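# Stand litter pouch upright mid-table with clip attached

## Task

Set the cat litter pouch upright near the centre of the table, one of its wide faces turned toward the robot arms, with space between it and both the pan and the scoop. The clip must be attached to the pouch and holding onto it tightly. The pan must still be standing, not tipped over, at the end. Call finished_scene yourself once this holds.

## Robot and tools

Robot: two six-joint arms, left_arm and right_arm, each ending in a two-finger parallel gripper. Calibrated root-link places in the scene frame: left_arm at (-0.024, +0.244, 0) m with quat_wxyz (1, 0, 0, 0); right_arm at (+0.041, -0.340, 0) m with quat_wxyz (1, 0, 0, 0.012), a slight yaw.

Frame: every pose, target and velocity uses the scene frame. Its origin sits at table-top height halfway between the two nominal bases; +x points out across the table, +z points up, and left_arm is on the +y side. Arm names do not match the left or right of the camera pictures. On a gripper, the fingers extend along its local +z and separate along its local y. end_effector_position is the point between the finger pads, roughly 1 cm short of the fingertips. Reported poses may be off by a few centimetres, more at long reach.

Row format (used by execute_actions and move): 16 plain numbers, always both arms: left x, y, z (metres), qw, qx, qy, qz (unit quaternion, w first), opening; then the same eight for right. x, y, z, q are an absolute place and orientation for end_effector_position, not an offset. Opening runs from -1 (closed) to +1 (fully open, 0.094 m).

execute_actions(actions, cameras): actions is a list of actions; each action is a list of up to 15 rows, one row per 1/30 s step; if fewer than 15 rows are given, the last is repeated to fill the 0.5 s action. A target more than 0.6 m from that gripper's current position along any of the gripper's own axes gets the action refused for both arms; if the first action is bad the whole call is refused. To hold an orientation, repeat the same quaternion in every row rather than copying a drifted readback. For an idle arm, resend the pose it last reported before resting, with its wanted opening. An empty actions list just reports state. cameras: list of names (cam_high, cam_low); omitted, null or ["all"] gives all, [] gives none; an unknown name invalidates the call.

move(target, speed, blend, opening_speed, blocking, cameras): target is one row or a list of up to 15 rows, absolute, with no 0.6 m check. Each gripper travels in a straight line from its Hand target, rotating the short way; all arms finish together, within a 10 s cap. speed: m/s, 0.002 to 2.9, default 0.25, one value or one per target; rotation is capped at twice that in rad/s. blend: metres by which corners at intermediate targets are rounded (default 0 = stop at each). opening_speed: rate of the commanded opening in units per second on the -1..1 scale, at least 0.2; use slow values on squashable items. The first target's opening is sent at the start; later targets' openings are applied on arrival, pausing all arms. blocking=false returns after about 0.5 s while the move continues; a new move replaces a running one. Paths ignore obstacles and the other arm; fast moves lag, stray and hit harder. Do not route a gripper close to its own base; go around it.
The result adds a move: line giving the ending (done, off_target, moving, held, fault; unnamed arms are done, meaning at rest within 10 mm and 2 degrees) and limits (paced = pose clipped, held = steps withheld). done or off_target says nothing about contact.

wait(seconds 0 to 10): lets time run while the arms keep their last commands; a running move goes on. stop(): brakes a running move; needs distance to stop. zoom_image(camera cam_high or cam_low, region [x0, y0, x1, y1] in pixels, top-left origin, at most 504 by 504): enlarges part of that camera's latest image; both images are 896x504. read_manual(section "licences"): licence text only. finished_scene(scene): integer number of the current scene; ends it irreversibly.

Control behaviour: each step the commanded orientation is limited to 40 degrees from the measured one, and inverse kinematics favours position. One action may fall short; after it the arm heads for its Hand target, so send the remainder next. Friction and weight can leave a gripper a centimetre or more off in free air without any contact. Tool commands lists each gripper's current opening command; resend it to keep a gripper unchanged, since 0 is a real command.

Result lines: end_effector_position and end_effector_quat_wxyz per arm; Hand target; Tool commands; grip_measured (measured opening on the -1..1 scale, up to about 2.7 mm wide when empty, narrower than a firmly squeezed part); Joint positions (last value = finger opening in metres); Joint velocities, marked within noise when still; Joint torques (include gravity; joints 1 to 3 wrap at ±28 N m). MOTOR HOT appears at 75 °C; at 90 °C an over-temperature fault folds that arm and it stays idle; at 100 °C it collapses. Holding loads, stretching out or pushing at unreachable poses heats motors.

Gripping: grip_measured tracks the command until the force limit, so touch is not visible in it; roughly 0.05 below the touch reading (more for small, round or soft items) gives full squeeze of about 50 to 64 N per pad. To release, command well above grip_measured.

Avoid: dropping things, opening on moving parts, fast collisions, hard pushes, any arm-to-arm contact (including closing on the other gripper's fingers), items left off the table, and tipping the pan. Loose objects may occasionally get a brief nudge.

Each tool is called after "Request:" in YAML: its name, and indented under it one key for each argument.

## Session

Request:
execute_actions:
  actions: []

Request:
zoom_image:
  camera: "cam_high"
  region: [370, 170, 570, 320]

Request:
zoom_image:
  camera: "cam_low"
  region: [400, 130, 680, 290]

Scene clock: 0.00 s.
left_arm: end_effector_position=(+0.3753, +0.2803, +0.1187) grip_measured=+1.000 end_effector_quat_wxyz=(+0.608, -0.085, +0.784, +0.097) | right_arm: end_effector_position=(+0.4303, -0.3612, +0.1128) grip_measured=+1.000 end_effector_quat_wxyz=(+0.600, +0.083, +0.792, -0.075)
Joint positions: left_arm=[-0.044 1.55 0.377 0.916 -0.3 -0.028 0.094] | right_arm=[0.05 1.509 0.343 0.881 0.291 0.063 0.094]
Joint velocities: within noise
Joint torques (N m): no reading
Motor temperatures (°C): left_arm=[28 29 32 29 28 30 28] | right_arm=[27 31 30 27 26 27 28]
Heat: left arm: 32 °C; right arm: 31 °C.
Hand target: left_arm +0.3767, +0.2804, +0.1227; +0.611, -0.087, +0.781, +0.096 | right_arm +0.4308, -0.3615, +0.1141; +0.600, +0.083, +0.792, -0.076
Tool commands: left_gripper/opening=+1.0 right_gripper/opening=+1.0

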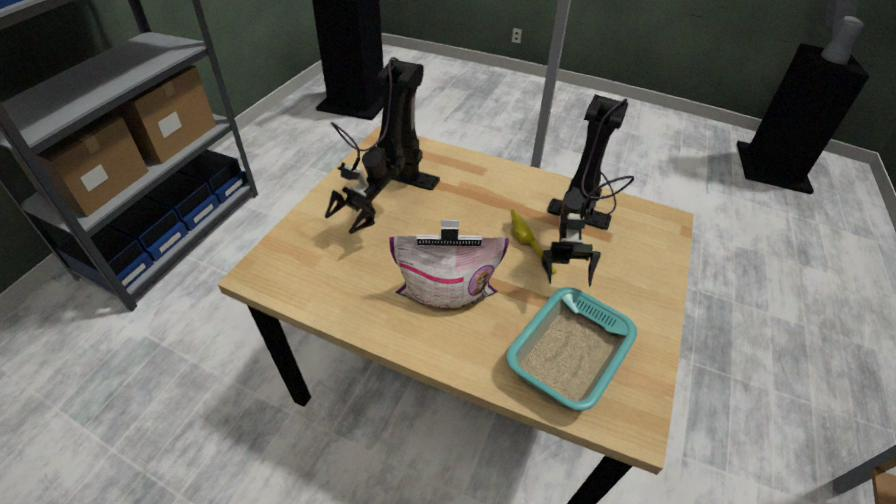

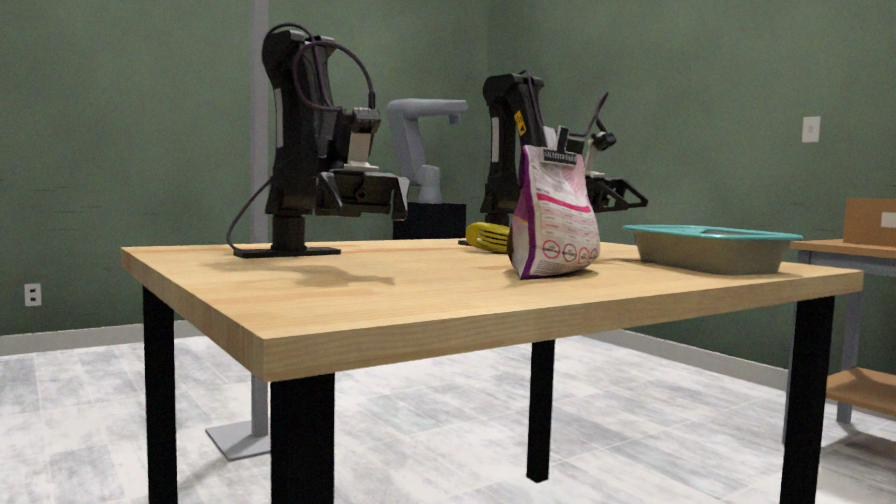

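Scaled by 2.520.

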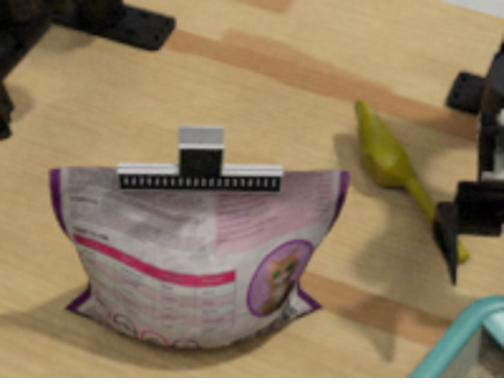

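Scaled by 1.800.

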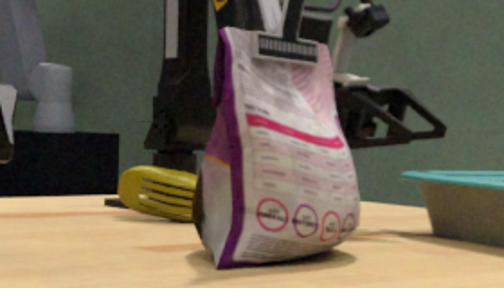

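Request:
move:
  target:
    - [0.375,0.20,0.27,0.2999,0.5112,0.7812,-0.1963,0.28,0.4303,-0.3612,0.1128,0.600,0.083,0.792,-0.075,1]
    - [0.399,0.083,0.280,0.2999,0.5112,0.7812,-0.1963,0.28,0.4303,-0.3612,0.1128,0.600,0.083,0.792,-0.075,1]
  speed: 0.4
  blend: 0.04

Request:
zoom_image:
  camera: "cam_high"
  region: [380, 170, 560, 310]

Request:
zoom_image:
  camera: "cam_low"
  region: [450, 80, 700, 290]

Scene clock: 4.93 s.
left_arm: end_effector_position=(+0.3965, +0.0832, +0.2805) grip_measured=+0.281 end_effector_quat_wxyz=(+0.303, +0.514, +0.779, -0.192) | right_arm: end_effector_position=(+0.4303, -0.3612, +0.1128) grip_measured=+1.000 end_effector_quat_wxyz=(+0.600, +0.083, +0.792, -0.075)
Joint positions: left_arm=[-0.142 1.955 2.178 -1.344 0.602 0.884 0.06] | right_arm=[0.05 1.509 0.343 0.881 0.291 0.063 0.094]
Joint velocities: within noise
Joint torques (N m): left_arm=[0.21 -7.47 8.58 0.98 0.33 -0.01] | right_arm=[-0.21 -4.46 5.04 1.81 0.03 0.01]
Motor temperatures (°C): left_arm=[28 30 33 30 28 30 28] | right_arm=[27 31 31 29 26 27 28]
Heat: left arm: 33 °C; right arm: 31 °C.
Hand target: left_arm +0.3990, +0.0831, +0.2799; +0.301, +0.511, +0.781, -0.196 | right_arm +0.4303, -0.3612, +0.1127; +0.600, +0.083, +0.792, -0.075
Off the commanded pose: left_arm 0.003 m, 1 deg | right_arm 0.000 m, 0 deg.
move: done

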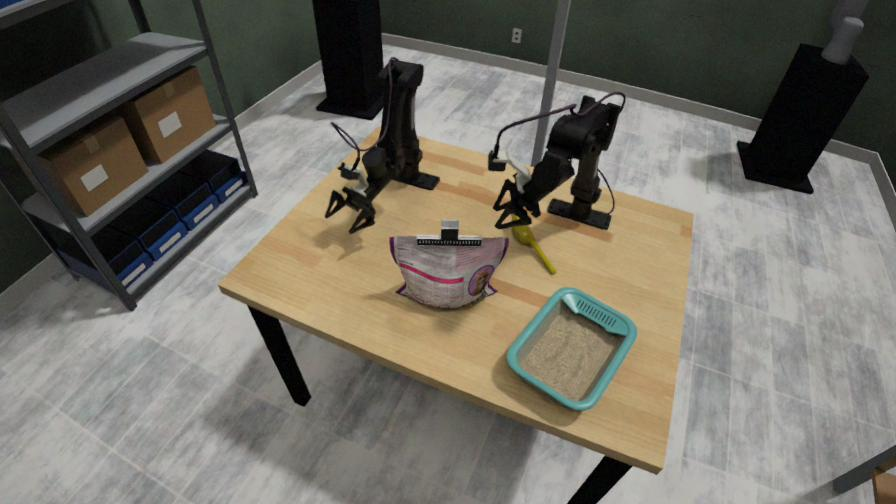

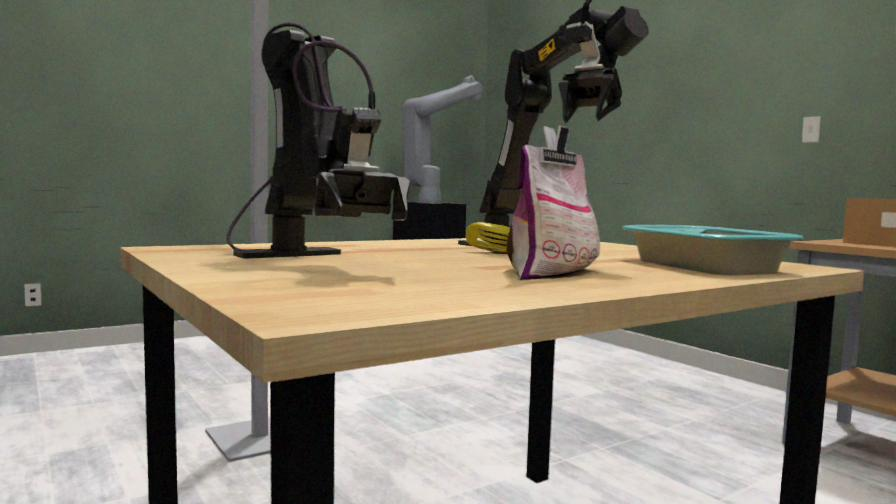

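Scaled by 2.800.

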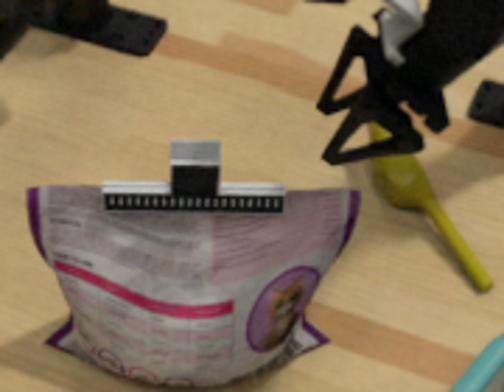

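Scaled by 2.016.

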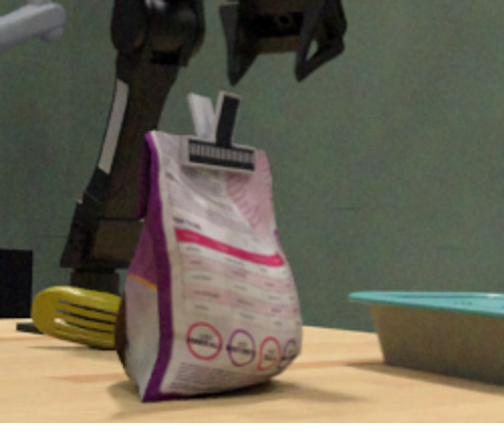

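Request:
move:
  target:
    - [0.418,0.041,0.229,0.2999,0.5112,0.7812,-0.1963,0.28,0.4303,-0.3612,0.1128,0.600,0.083,0.792,-0.075,1]
  speed: 0.15

Request:
zoom_image:
  camera: "cam_high"
  region: [400, 190, 520, 290]

Request:
zoom_image:
  camera: "cam_low"
  region: [490, 80, 640, 200]

Scene clock: 6.43 s.
left_arm: end_effector_position=(+0.4159, +0.0416, +0.2370) grip_measured=+0.281 end_effector_quat_wxyz=(+0.306, +0.515, +0.778, -0.192) | right_arm: end_effector_position=(+0.4303, -0.3612, +0.1128) grip_measured=+1.000 end_effector_quat_wxyz=(+0.600, +0.083, +0.792, -0.075)
Joint positions: left_arm=[-0.237 1.978 2.014 -1.097 0.56 0.782 0.06] | right_arm=[0.05 1.509 0.343 0.881 0.291 0.063 0.094]
Joint velocities: within noise
Joint torques (N m): left_arm=[0.23 -8.27 6.05 1.28 0.32 -0.04] | right_arm=[-0.21 -4.36 4.97 1.8 0.02 -0.01]
Motor temperatures (°C): left_arm=[28 30 33 30 28 30 28] | right_arm=[27 31 31 30 26 27 28]
Heat: left arm: 33 °C; right arm: 31 °C.
Hand target: left_arm +0.4179, +0.0411, +0.2291; +0.300, +0.511, +0.781, -0.196 | right_arm +0.4303, -0.3612, +0.1127; +0.600, +0.083, +0.792, -0.075
Off the commanded pose: left_arm 0.008 m, 1 deg | right_arm 0.000 m, 0 deg.
move: done

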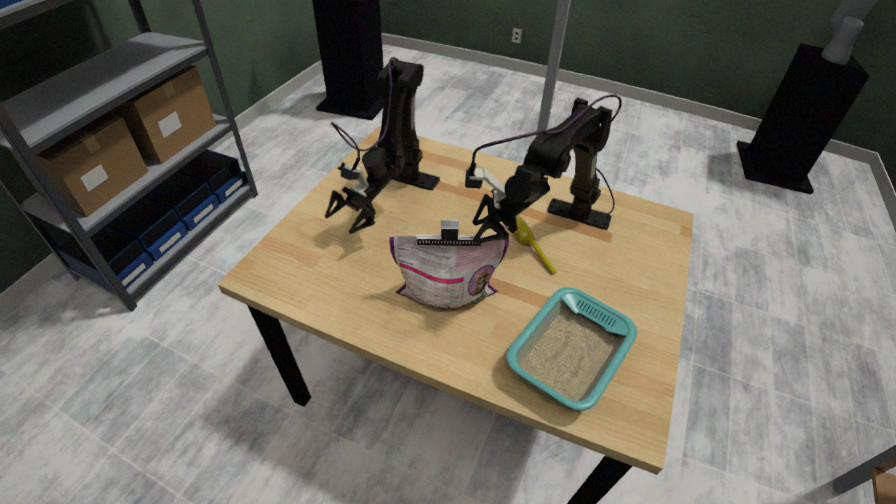

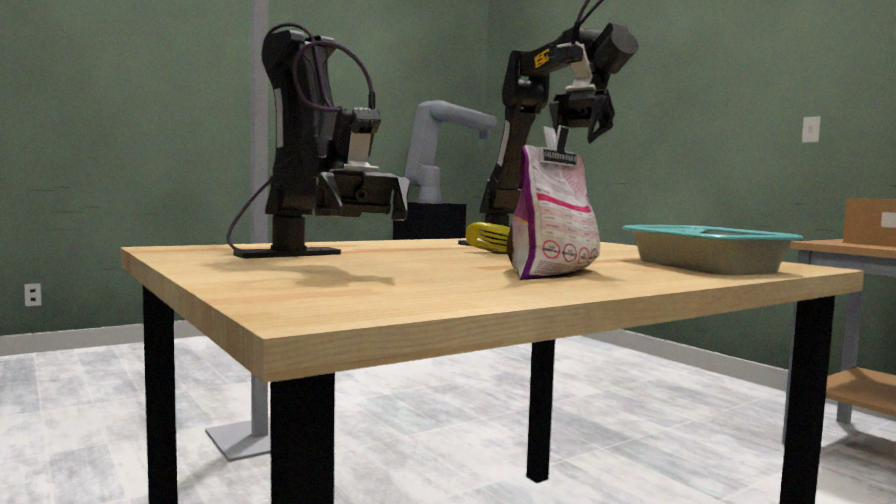

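Scaled by 4.200.

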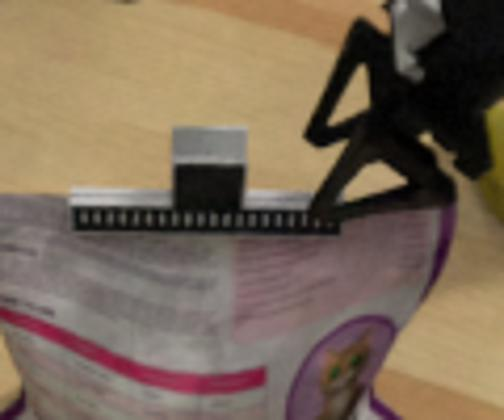

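Scaled by 3.360.

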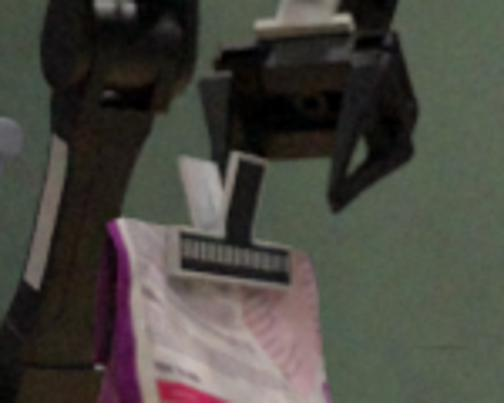

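Request:
move:
  target:
    - [0.420,0.0225,0.190,0.2999,0.5112,0.7812,-0.1963,0.28,0.4303,-0.3612,0.1128,0.600,0.083,0.792,-0.075,1]
  speed: 0.15

Request:
zoom_image:
  camera: "cam_high"
  region: [400, 190, 520, 290]

Request:
zoom_image:
  camera: "cam_low"
  region: [490, 80, 640, 200]

Scene clock: 8.03 s.
left_arm: end_effector_position=(+0.4201, +0.0237, +0.1953) grip_measured=+0.281 end_effector_quat_wxyz=(+0.303, +0.513, +0.779, -0.193) | right_arm: end_effector_position=(+0.4303, -0.3612, +0.1128) grip_measured=+1.000 end_effector_quat_wxyz=(+0.600, +0.083, +0.792, -0.075)
Joint positions: left_arm=[-0.277 1.978 1.845 -0.911 0.539 0.739 0.06] | right_arm=[0.05 1.509 0.343 0.881 0.291 0.063 0.094]
Joint velocities: within noise
Joint torques (N m): left_arm=[-0.2 -9.21 6.15 1.38 0.3 -0.06] | right_arm=[-0.23 -4.34 5.22 1.81 -0.03 -0.02]
Motor temperatures (°C): left_arm=[28 31 34 30 28 30 28] | right_arm=[27 31 32 30 26 27 28]
Heat: left arm: 34 °C; right arm: 32 °C.
Hand target: left_arm +0.4199, +0.0225, +0.1900; +0.300, +0.511, +0.781, -0.196 | right_arm +0.4303, -0.3612, +0.1127; +0.600, +0.083, +0.792, -0.075
Off the commanded pose: left_arm 0.005 m, 1 deg | right_arm 0.000 m, 0 deg.
move: done

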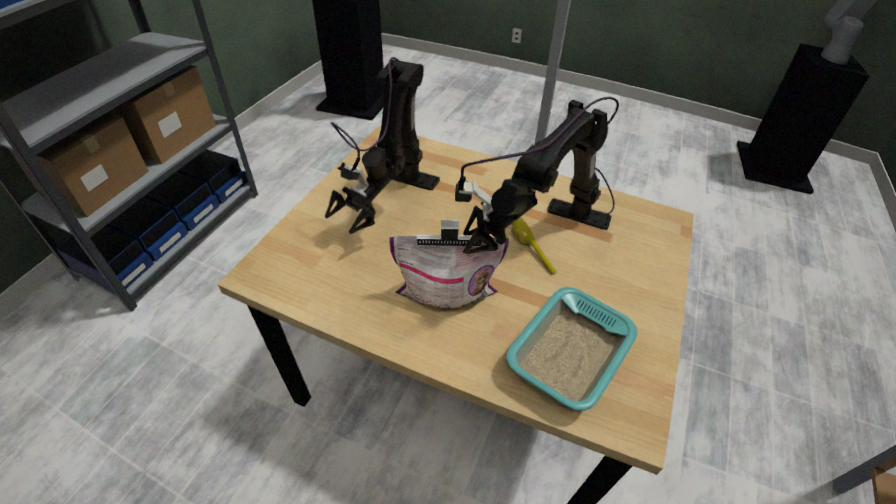

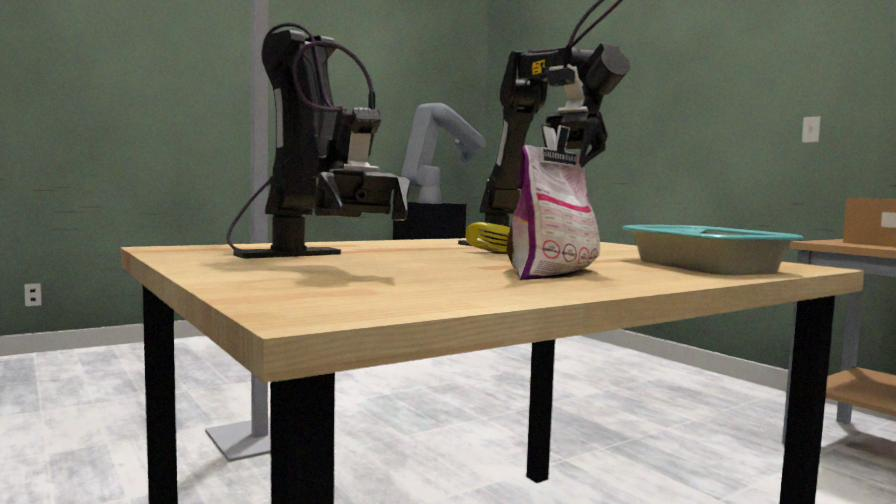

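Scaled by 4.200.

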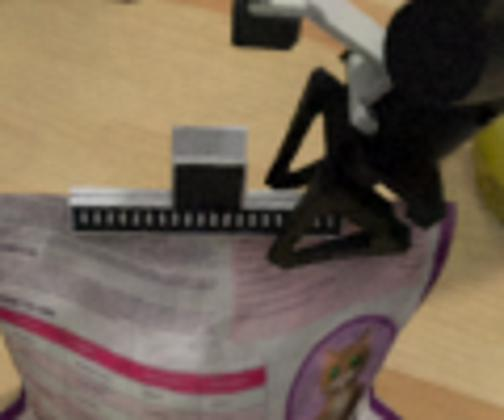

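Scaled by 3.360.

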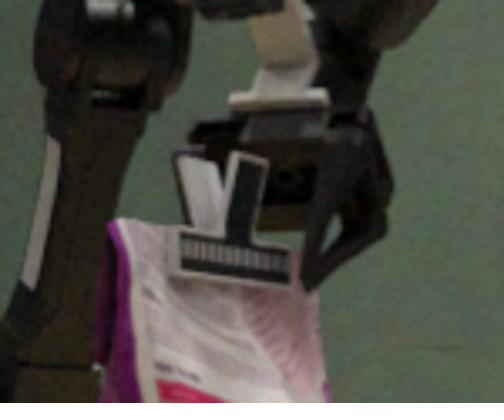

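Request:
move:
  target:
    - [0.420,0.0225,0.190,0.2999,0.5112,0.7812,-0.1963,-1,0.4303,-0.3612,0.1128,0.600,0.083,0.792,-0.075,1]
    - [0.415,0.024,0.265,0.3210,0.532,0.758,-0.215,-1,0.4303,-0.3612,0.1128,0.600,0.083,0.792,-0.075,1]
  speed: 0.13
  opening_speed: 2

Request:
zoom_image:
  camera: "cam_high"
  region: [380, 170, 560, 310]

Request:
zoom_image:
  camera: "cam_low"
  region: [450, 80, 700, 290]

Scene clock: 10.57 s.
left_arm: end_effector_position=(+0.3995, +0.0389, +0.2184) grip_measured=-0.745 end_effector_quat_wxyz=(+0.245, +0.520, +0.793, -0.200) | right_arm: end_effector_position=(+0.4303, -0.3612, +0.1128) grip_measured=+1.000 end_effector_quat_wxyz=(+0.600, +0.083, +0.792, -0.075)
Joint positions: left_arm=[-0.261 2.029 2.073 -1.234 0.53 0.796 0.012] | right_arm=[0.05 1.509 0.343 0.881 0.291 0.063 0.094]
Joint velocities: within noise
Joint torques (N m): left_arm=[0.31 -11.7 12.86 1.56 1.24 0.08] | right_arm=[-0.2 -4.59 5.18 1.81 0 -0.04]
Motor temperatures (°C): left_arm=[28 32 35 31 28 30 28] | right_arm=[27 32 32 31 26 27 28]
Heat: left arm: 35 °C; right arm: 32 °C.
Hand target: left_arm +0.4099, +0.0265, +0.2654; +0.320, +0.532, +0.755, -0.212 | right_arm +0.4303, -0.3612, +0.1127; +0.600, +0.083, +0.792, -0.075
Off the commanded pose: left_arm 0.051 m, 10 deg | right_arm 0.000 m, 0 deg.
move: off_target (left_arm)

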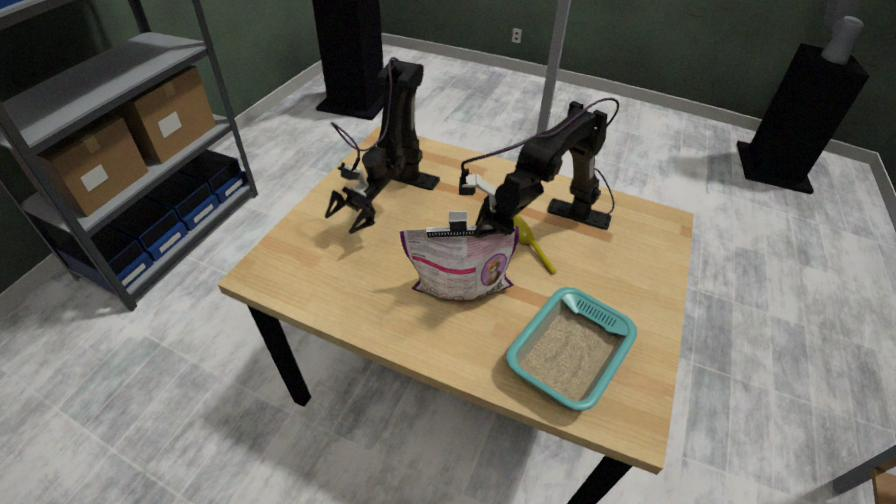

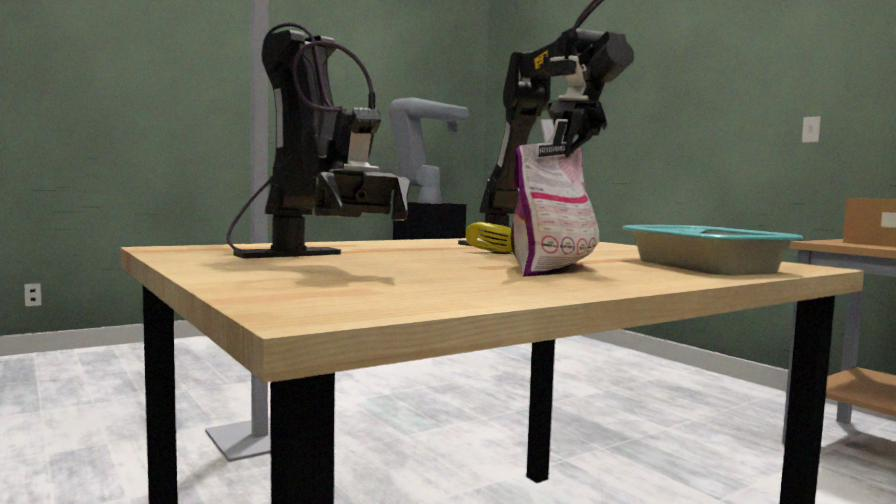

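Scaled by 2.800.

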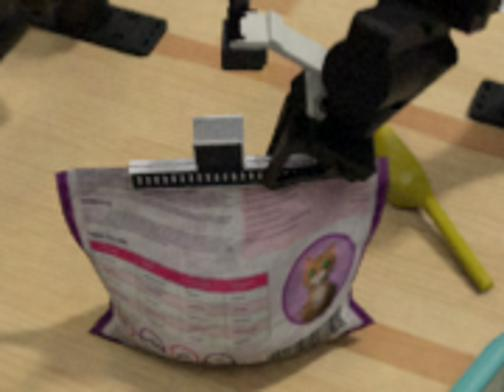

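Scaled by 2.016.

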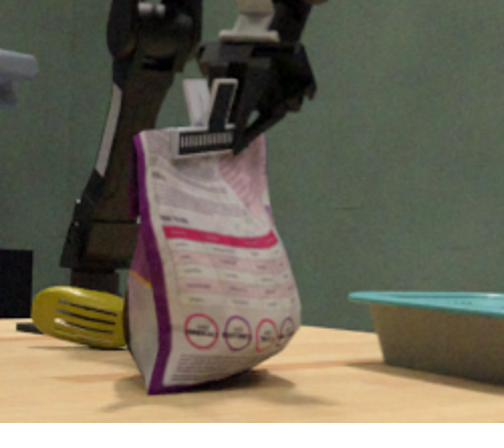

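Request:
move:
  target:
    - [0.40,0.015,0.30,0.3649,0.5556,0.6861,-0.2955,-1,0.4303,-0.3612,0.1128,0.600,0.083,0.792,-0.075,1]
    - [0.325,0.012,0.30,0.3320,0.6243,0.6243,-0.3320,-1,0.4303,-0.3612,0.1128,0.600,0.083,0.792,-0.075,1]
  speed: 0.16
  blend: 0.02

Request:
zoom_image:
  camera: "cam_high"
  region: [380, 150, 560, 310]

Request:
zoom_image:
  camera: "cam_low"
  region: [430, 80, 680, 290]

Scene clock: 13.00 s.
left_arm: end_effector_position=(+0.3320, +0.0376, +0.2277) grip_measured=-0.745 end_effector_quat_wxyz=(+0.224, +0.625, +0.687, -0.294) | right_arm: end_effector_position=(+0.4303, -0.3612, +0.1128) grip_measured=+1.000 end_effector_quat_wxyz=(+0.600, +0.083, +0.792, -0.075)
Joint positions: left_arm=[-0.229 1.974 1.996 -1.46 0.748 1.195 0.012] | right_arm=[0.05 1.509 0.343 0.881 0.291 0.063 0.094]
Joint velocities: within noise
Joint torques (N m): left_arm=[-0.05 -16.47 9.43 0.97 2.57 0.1] | right_arm=[-0.03 -4.46 5.33 1.86 -0.01 0.02]
Motor temperatures (°C): left_arm=[28 35 36 31 29 30 28] | right_arm=[27 32 32 32 26 27 28]
Heat: left arm: 36 °C; right arm: 32 °C.
Hand target: left_arm +0.3181, +0.0179, +0.2976; +0.324, +0.632, +0.622, -0.329 | right_arm +0.4303, -0.3612, +0.1127; +0.600, +0.083, +0.792, -0.075
Off the commanded pose: left_arm 0.077 m, 15 deg | right_arm 0.000 m, 0 deg.
move: off_target (left_arm)

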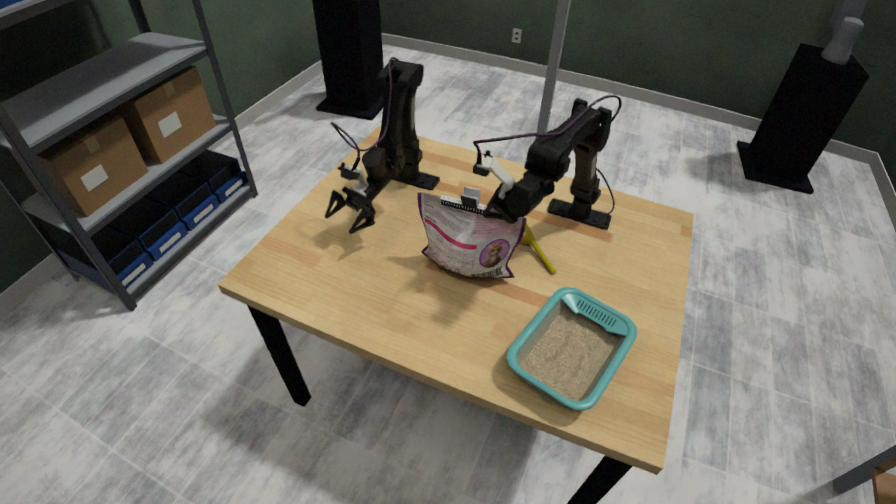

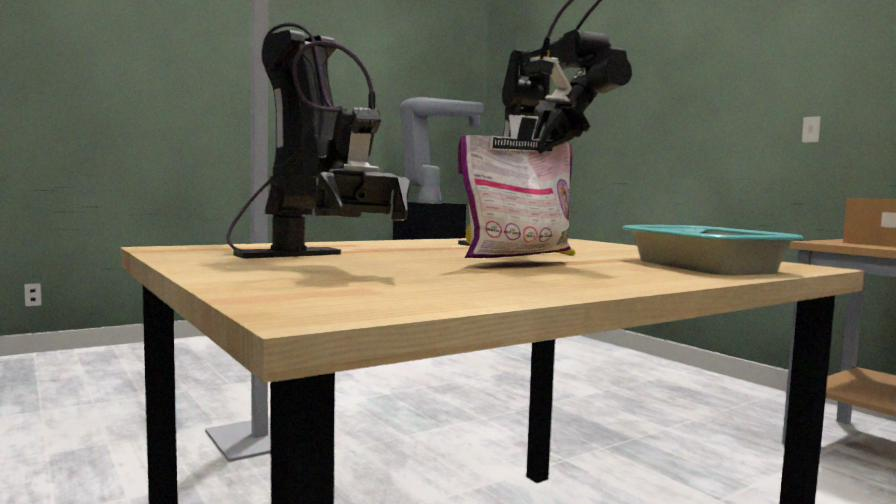

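Scaled by 2.800.

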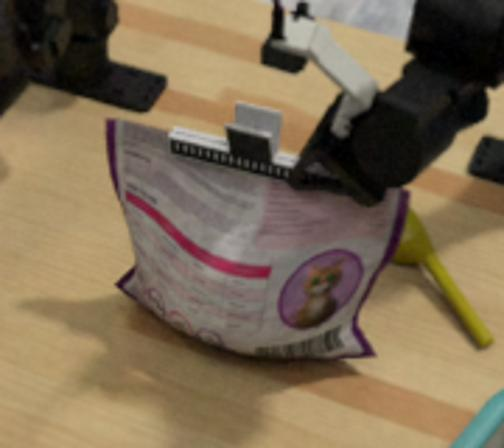

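Scaled by 2.016.

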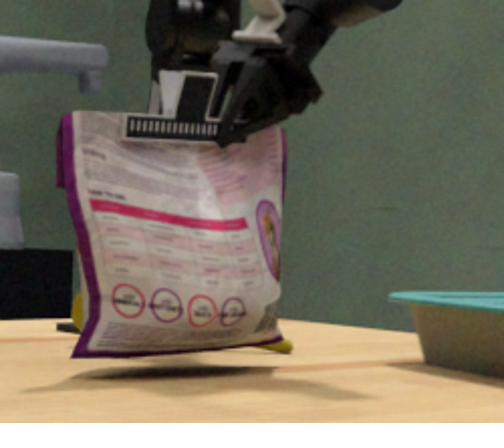

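Request:
move:
  target:
    - [0.292,0.010,0.30,0.3320,0.6243,0.6243,-0.3320,-1,0.4303,-0.3612,0.1128,0.600,0.083,0.792,-0.075,1]
    - [0.297,0.018,0.218,0.2763,0.6509,0.6509,-0.2763,-1,0.4303,-0.3612,0.1128,0.600,0.083,0.792,-0.075,1]
  speed: [0.15,0.12]

Request:
zoom_image:
  camera: "cam_high"
  region: [380, 150, 560, 310]

Request:
zoom_image:
  camera: "cam_low"
  region: [430, 80, 680, 290]

Scene clock: 15.17 s.
left_arm: end_effector_position=(+0.2980, +0.0330, +0.1969) grip_measured=-0.745 end_effector_quat_wxyz=(+0.233, +0.647, +0.676, -0.265) | right_arm: end_effector_position=(+0.4303, -0.3612, +0.1128) grip_measured=+1.000 end_effector_quat_wxyz=(+0.600, +0.083, +0.792, -0.075)
Joint positions: left_arm=[-0.282 1.78 1.631 -1.217 0.696 1.172 0.012] | right_arm=[0.05 1.509 0.343 0.881 0.291 0.063 0.094]
Joint velocities: within noise
Joint torques (N m): left_arm=[-1.2 -10.78 6.28 1.22 1.17 -0.08] | right_arm=[-0.1 -4.67 5.11 1.79 0 -0.02]
Motor temperatures (°C): left_arm=[28 37 36 31 30 30 29] | right_arm=[27 32 32 32 26 27 28]
Heat: left arm: 37 °C; right arm: 32 °C.
Hand target: left_arm +0.2958, +0.0191, +0.2183; +0.274, +0.653, +0.650, -0.277 | right_arm +0.4303, -0.3612, +0.1127; +0.600, +0.083, +0.792, -0.075
Off the commanded pose: left_arm 0.026 m, 6 deg | right_arm 0.000 m, 0 deg.
move: off_target (left_arm)

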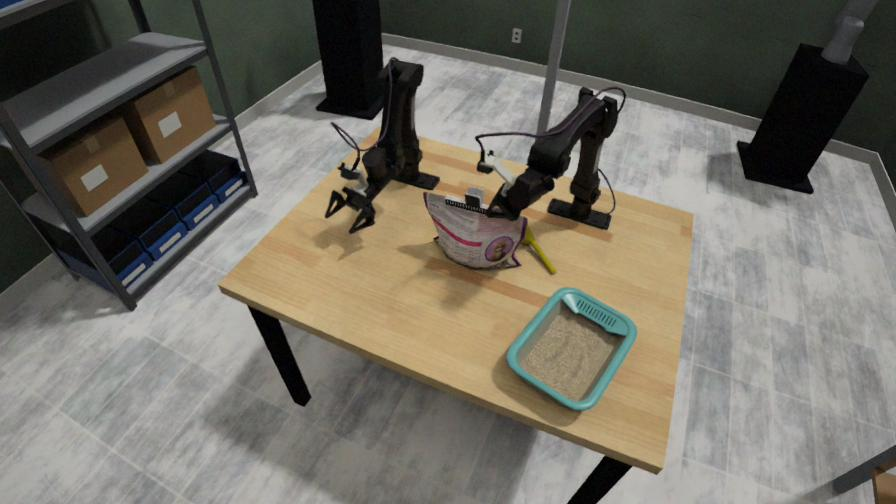

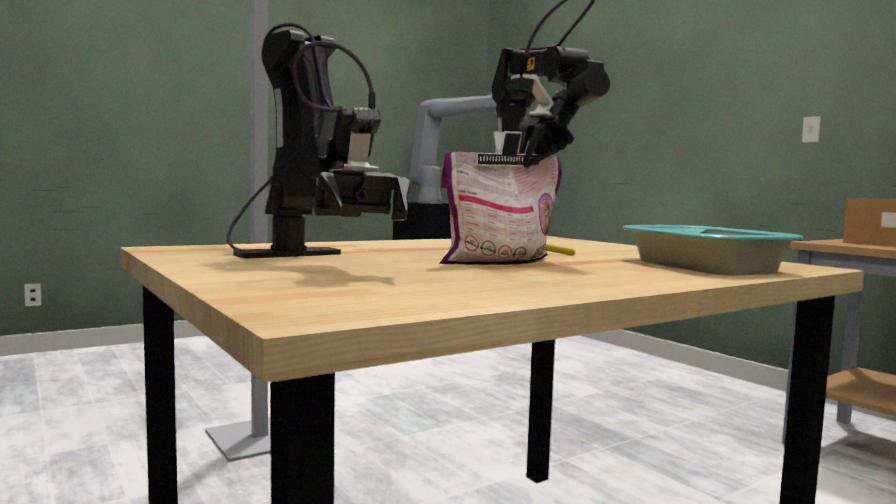

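Scaled by 2.800.

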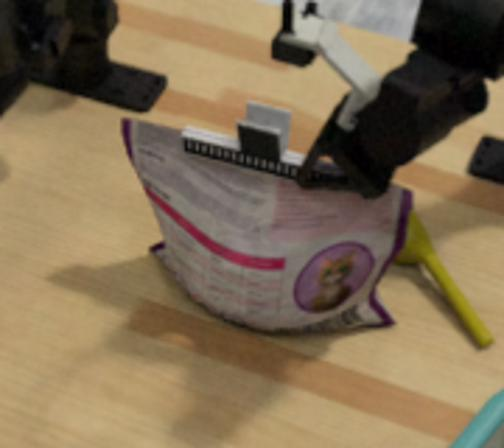

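Scaled by 2.016.

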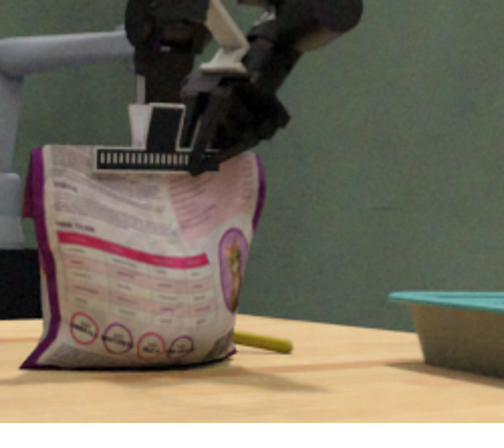

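Request:
move:
  target:
    - [0.275,0.024,0.211,0.2763,0.6509,0.6509,-0.2763,-1,0.4303,-0.3612,0.1128,0.600,0.083,0.792,-0.075,1]
  speed: 0.06

Request:
zoom_image:
  camera: "cam_high"
  region: [380, 150, 560, 310]

Request:
zoom_image:
  camera: "cam_low"
  region: [430, 80, 680, 290]

Scene clock: 16.40 s.
left_arm: end_effector_position=(+0.2799, +0.0361, +0.1953) grip_measured=-0.745 end_effector_quat_wxyz=(+0.246, +0.649, +0.671, -0.260) | right_arm: end_effector_position=(+0.4303, -0.3612, +0.1128) grip_measured=+1.000 end_effector_quat_wxyz=(+0.600, +0.083, +0.792, -0.075)
Joint positions: left_arm=[-0.286 1.683 1.502 -1.151 0.699 1.164 0.012] | right_arm=[0.05 1.509 0.343 0.881 0.291 0.063 0.094]
Joint velocities: within noise
Joint torques (N m): left_arm=[-0.95 -9.14 5.97 1.11 1.07 -0.06] | right_arm=[-0.21 -4.66 5.22 1.77 0.03 -0.04]
Motor temperatures (°C): left_arm=[28 37 36 31 30 30 29] | right_arm=[27 32 32 32 26 27 28]
Heat: left arm: 37 °C; right arm: 32 °C.
Hand target: left_arm +0.2744, +0.0247, +0.2110; +0.275, +0.652, +0.650, -0.277 | right_arm +0.4303, -0.3612, +0.1127; +0.600, +0.083, +0.792, -0.075
Off the commanded pose: left_arm 0.020 m, 5 deg | right_arm 0.000 m, 0 deg.
move: off_target (left_arm)

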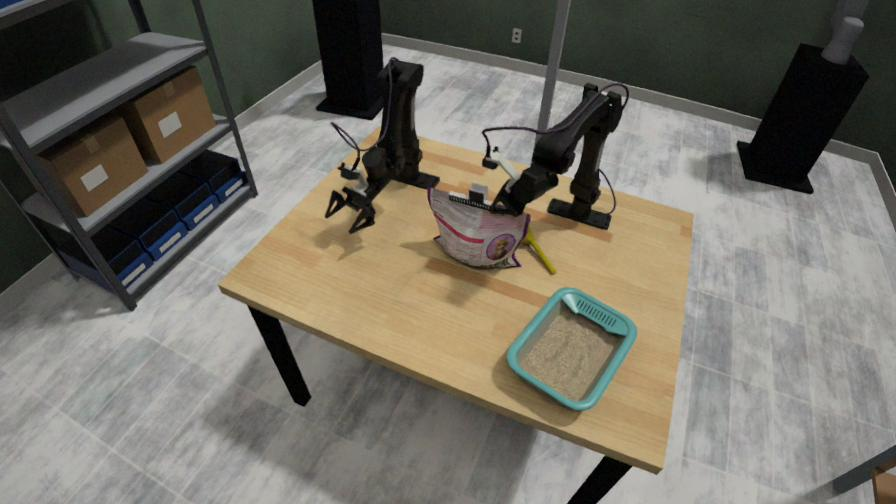

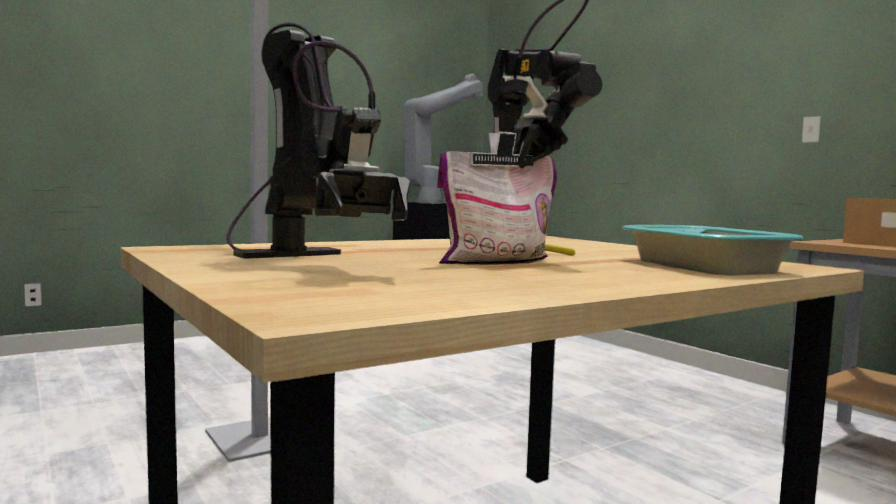

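Scaled by 2.800.

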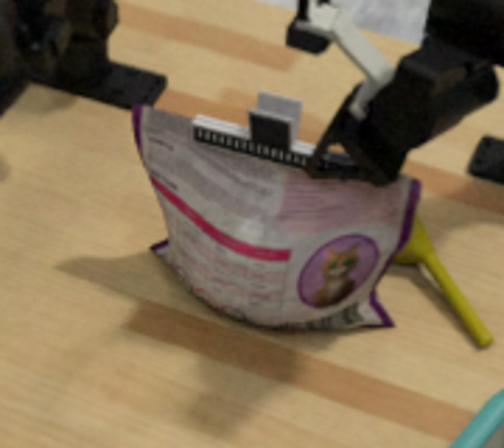

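Scaled by 2.016.

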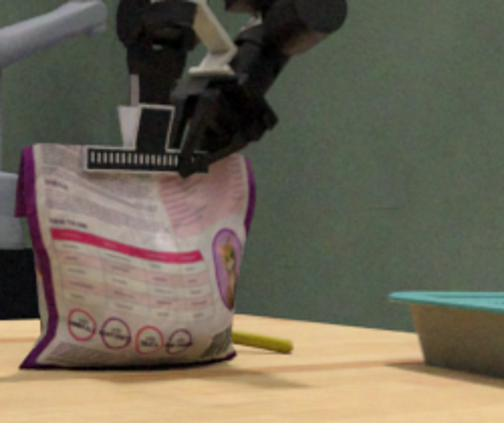

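Request:
move:
  target:
    - [0.278,0.033,0.202,0.2515,0.650,0.668,-0.262,-0.15,0.4303,-0.3612,0.1128,0.600,0.083,0.792,-0.075,1]
    - [0.278,0.098,0.274,0.2515,0.650,0.668,-0.262,-0.15,0.4303,-0.3612,0.1128,0.600,0.083,0.792,-0.075,1]
    - [0.26,0.18,0.29,0.2515,0.650,0.668,-0.262,-0.15,0.4303,-0.3612,0.1128,0.600,0.083,0.792,-0.075,1]
  speed: [0.1,0.12,0.25]
  opening_speed: 0.9

Request:
zoom_image:
  camera: "cam_high"
  region: [380, 150, 560, 310]

Request:
zoom_image:
  camera: "cam_low"
  region: [430, 80, 680, 290]

Scene clock: 19.83 s.
left_arm: end_effector_position=(+0.2659, +0.1838, +0.2884) grip_measured=-0.151 end_effector_quat_wxyz=(+0.334, +0.613, +0.699, -0.157) | right_arm: end_effector_position=(+0.4303, -0.3612, +0.1128) grip_measured=+1.000 end_effector_quat_wxyz=(+0.600, +0.083, +0.792, -0.075)
Joint positions: left_arm=[0.208 1.51 1.699 -1.571 0.736 1.574 0.04] | right_arm=[0.05 1.509 0.343 0.881 0.291 0.063 0.094]
Joint velocities: within noise
Joint torques (N m): left_arm=[-0.02 -5.37 5.01 0.63 0.65 -0.03] | right_arm=[-0.25 -4.42 5.26 1.78 -0.02 -0.05]
Motor temperatures (°C): left_arm=[28 36 36 31 30 30 29] | right_arm=[27 32 33 33 26 27 28]
Heat: left arm: 36 °C; right arm: 33 °C.
Hand target: left_arm +0.2603, +0.1796, +0.2895; +0.337, +0.611, +0.696, -0.169 | right_arm +0.4303, -0.3612, +0.1127; +0.600, +0.083, +0.792, -0.075
Off the commanded pose: left_arm 0.007 m, 16 deg | right_arm 0.000 m, 0 deg.
joint sent to its limit (left arm) — joint 4 (wrist pitch), lower limit. The joint targets are off in orientation, not in position.
move: off_target (left_arm)

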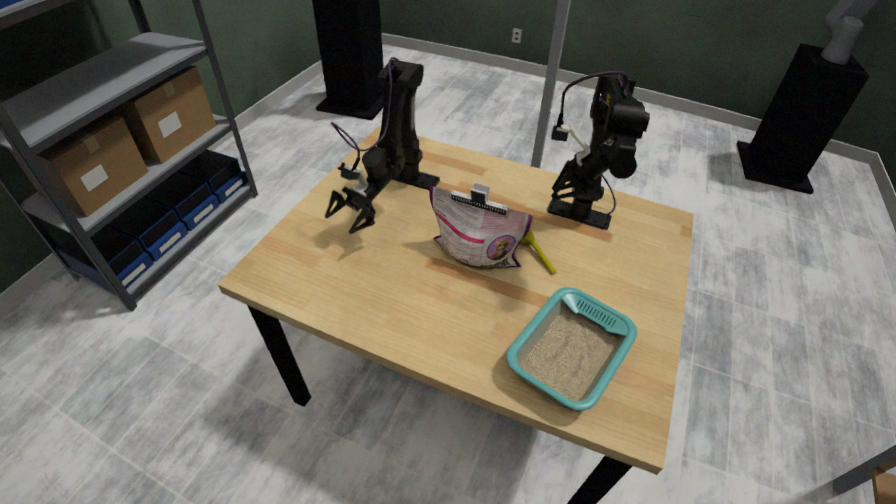

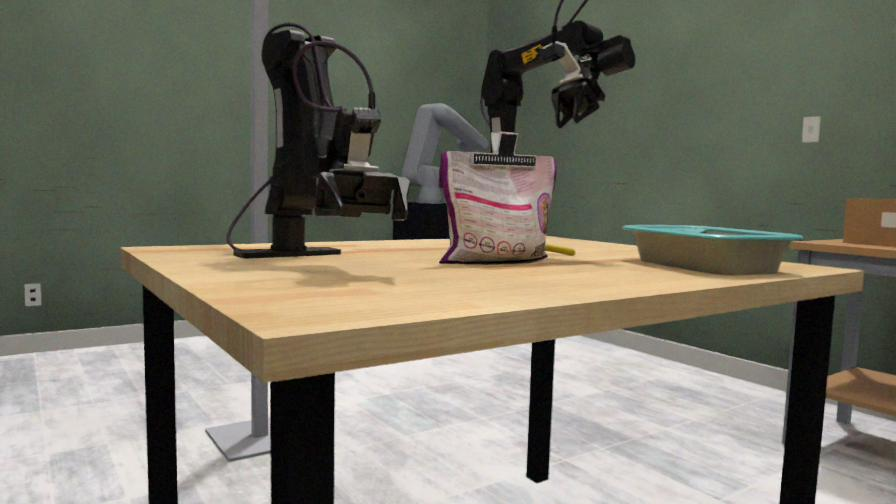

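Scaled by 2.800.

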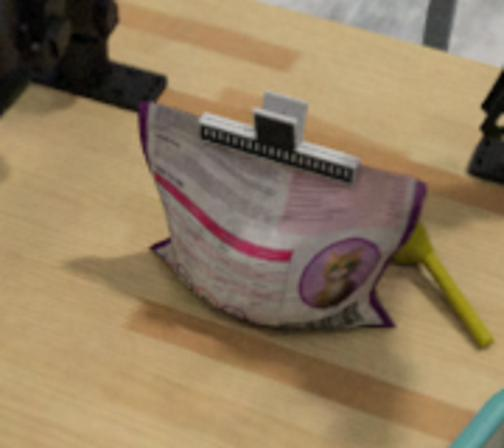

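Scaled by 2.016.

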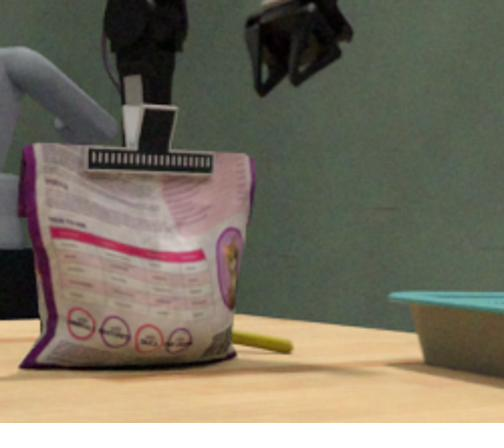

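Request:
finished_scene:
  scene: 3

The scene is finished: the task was done.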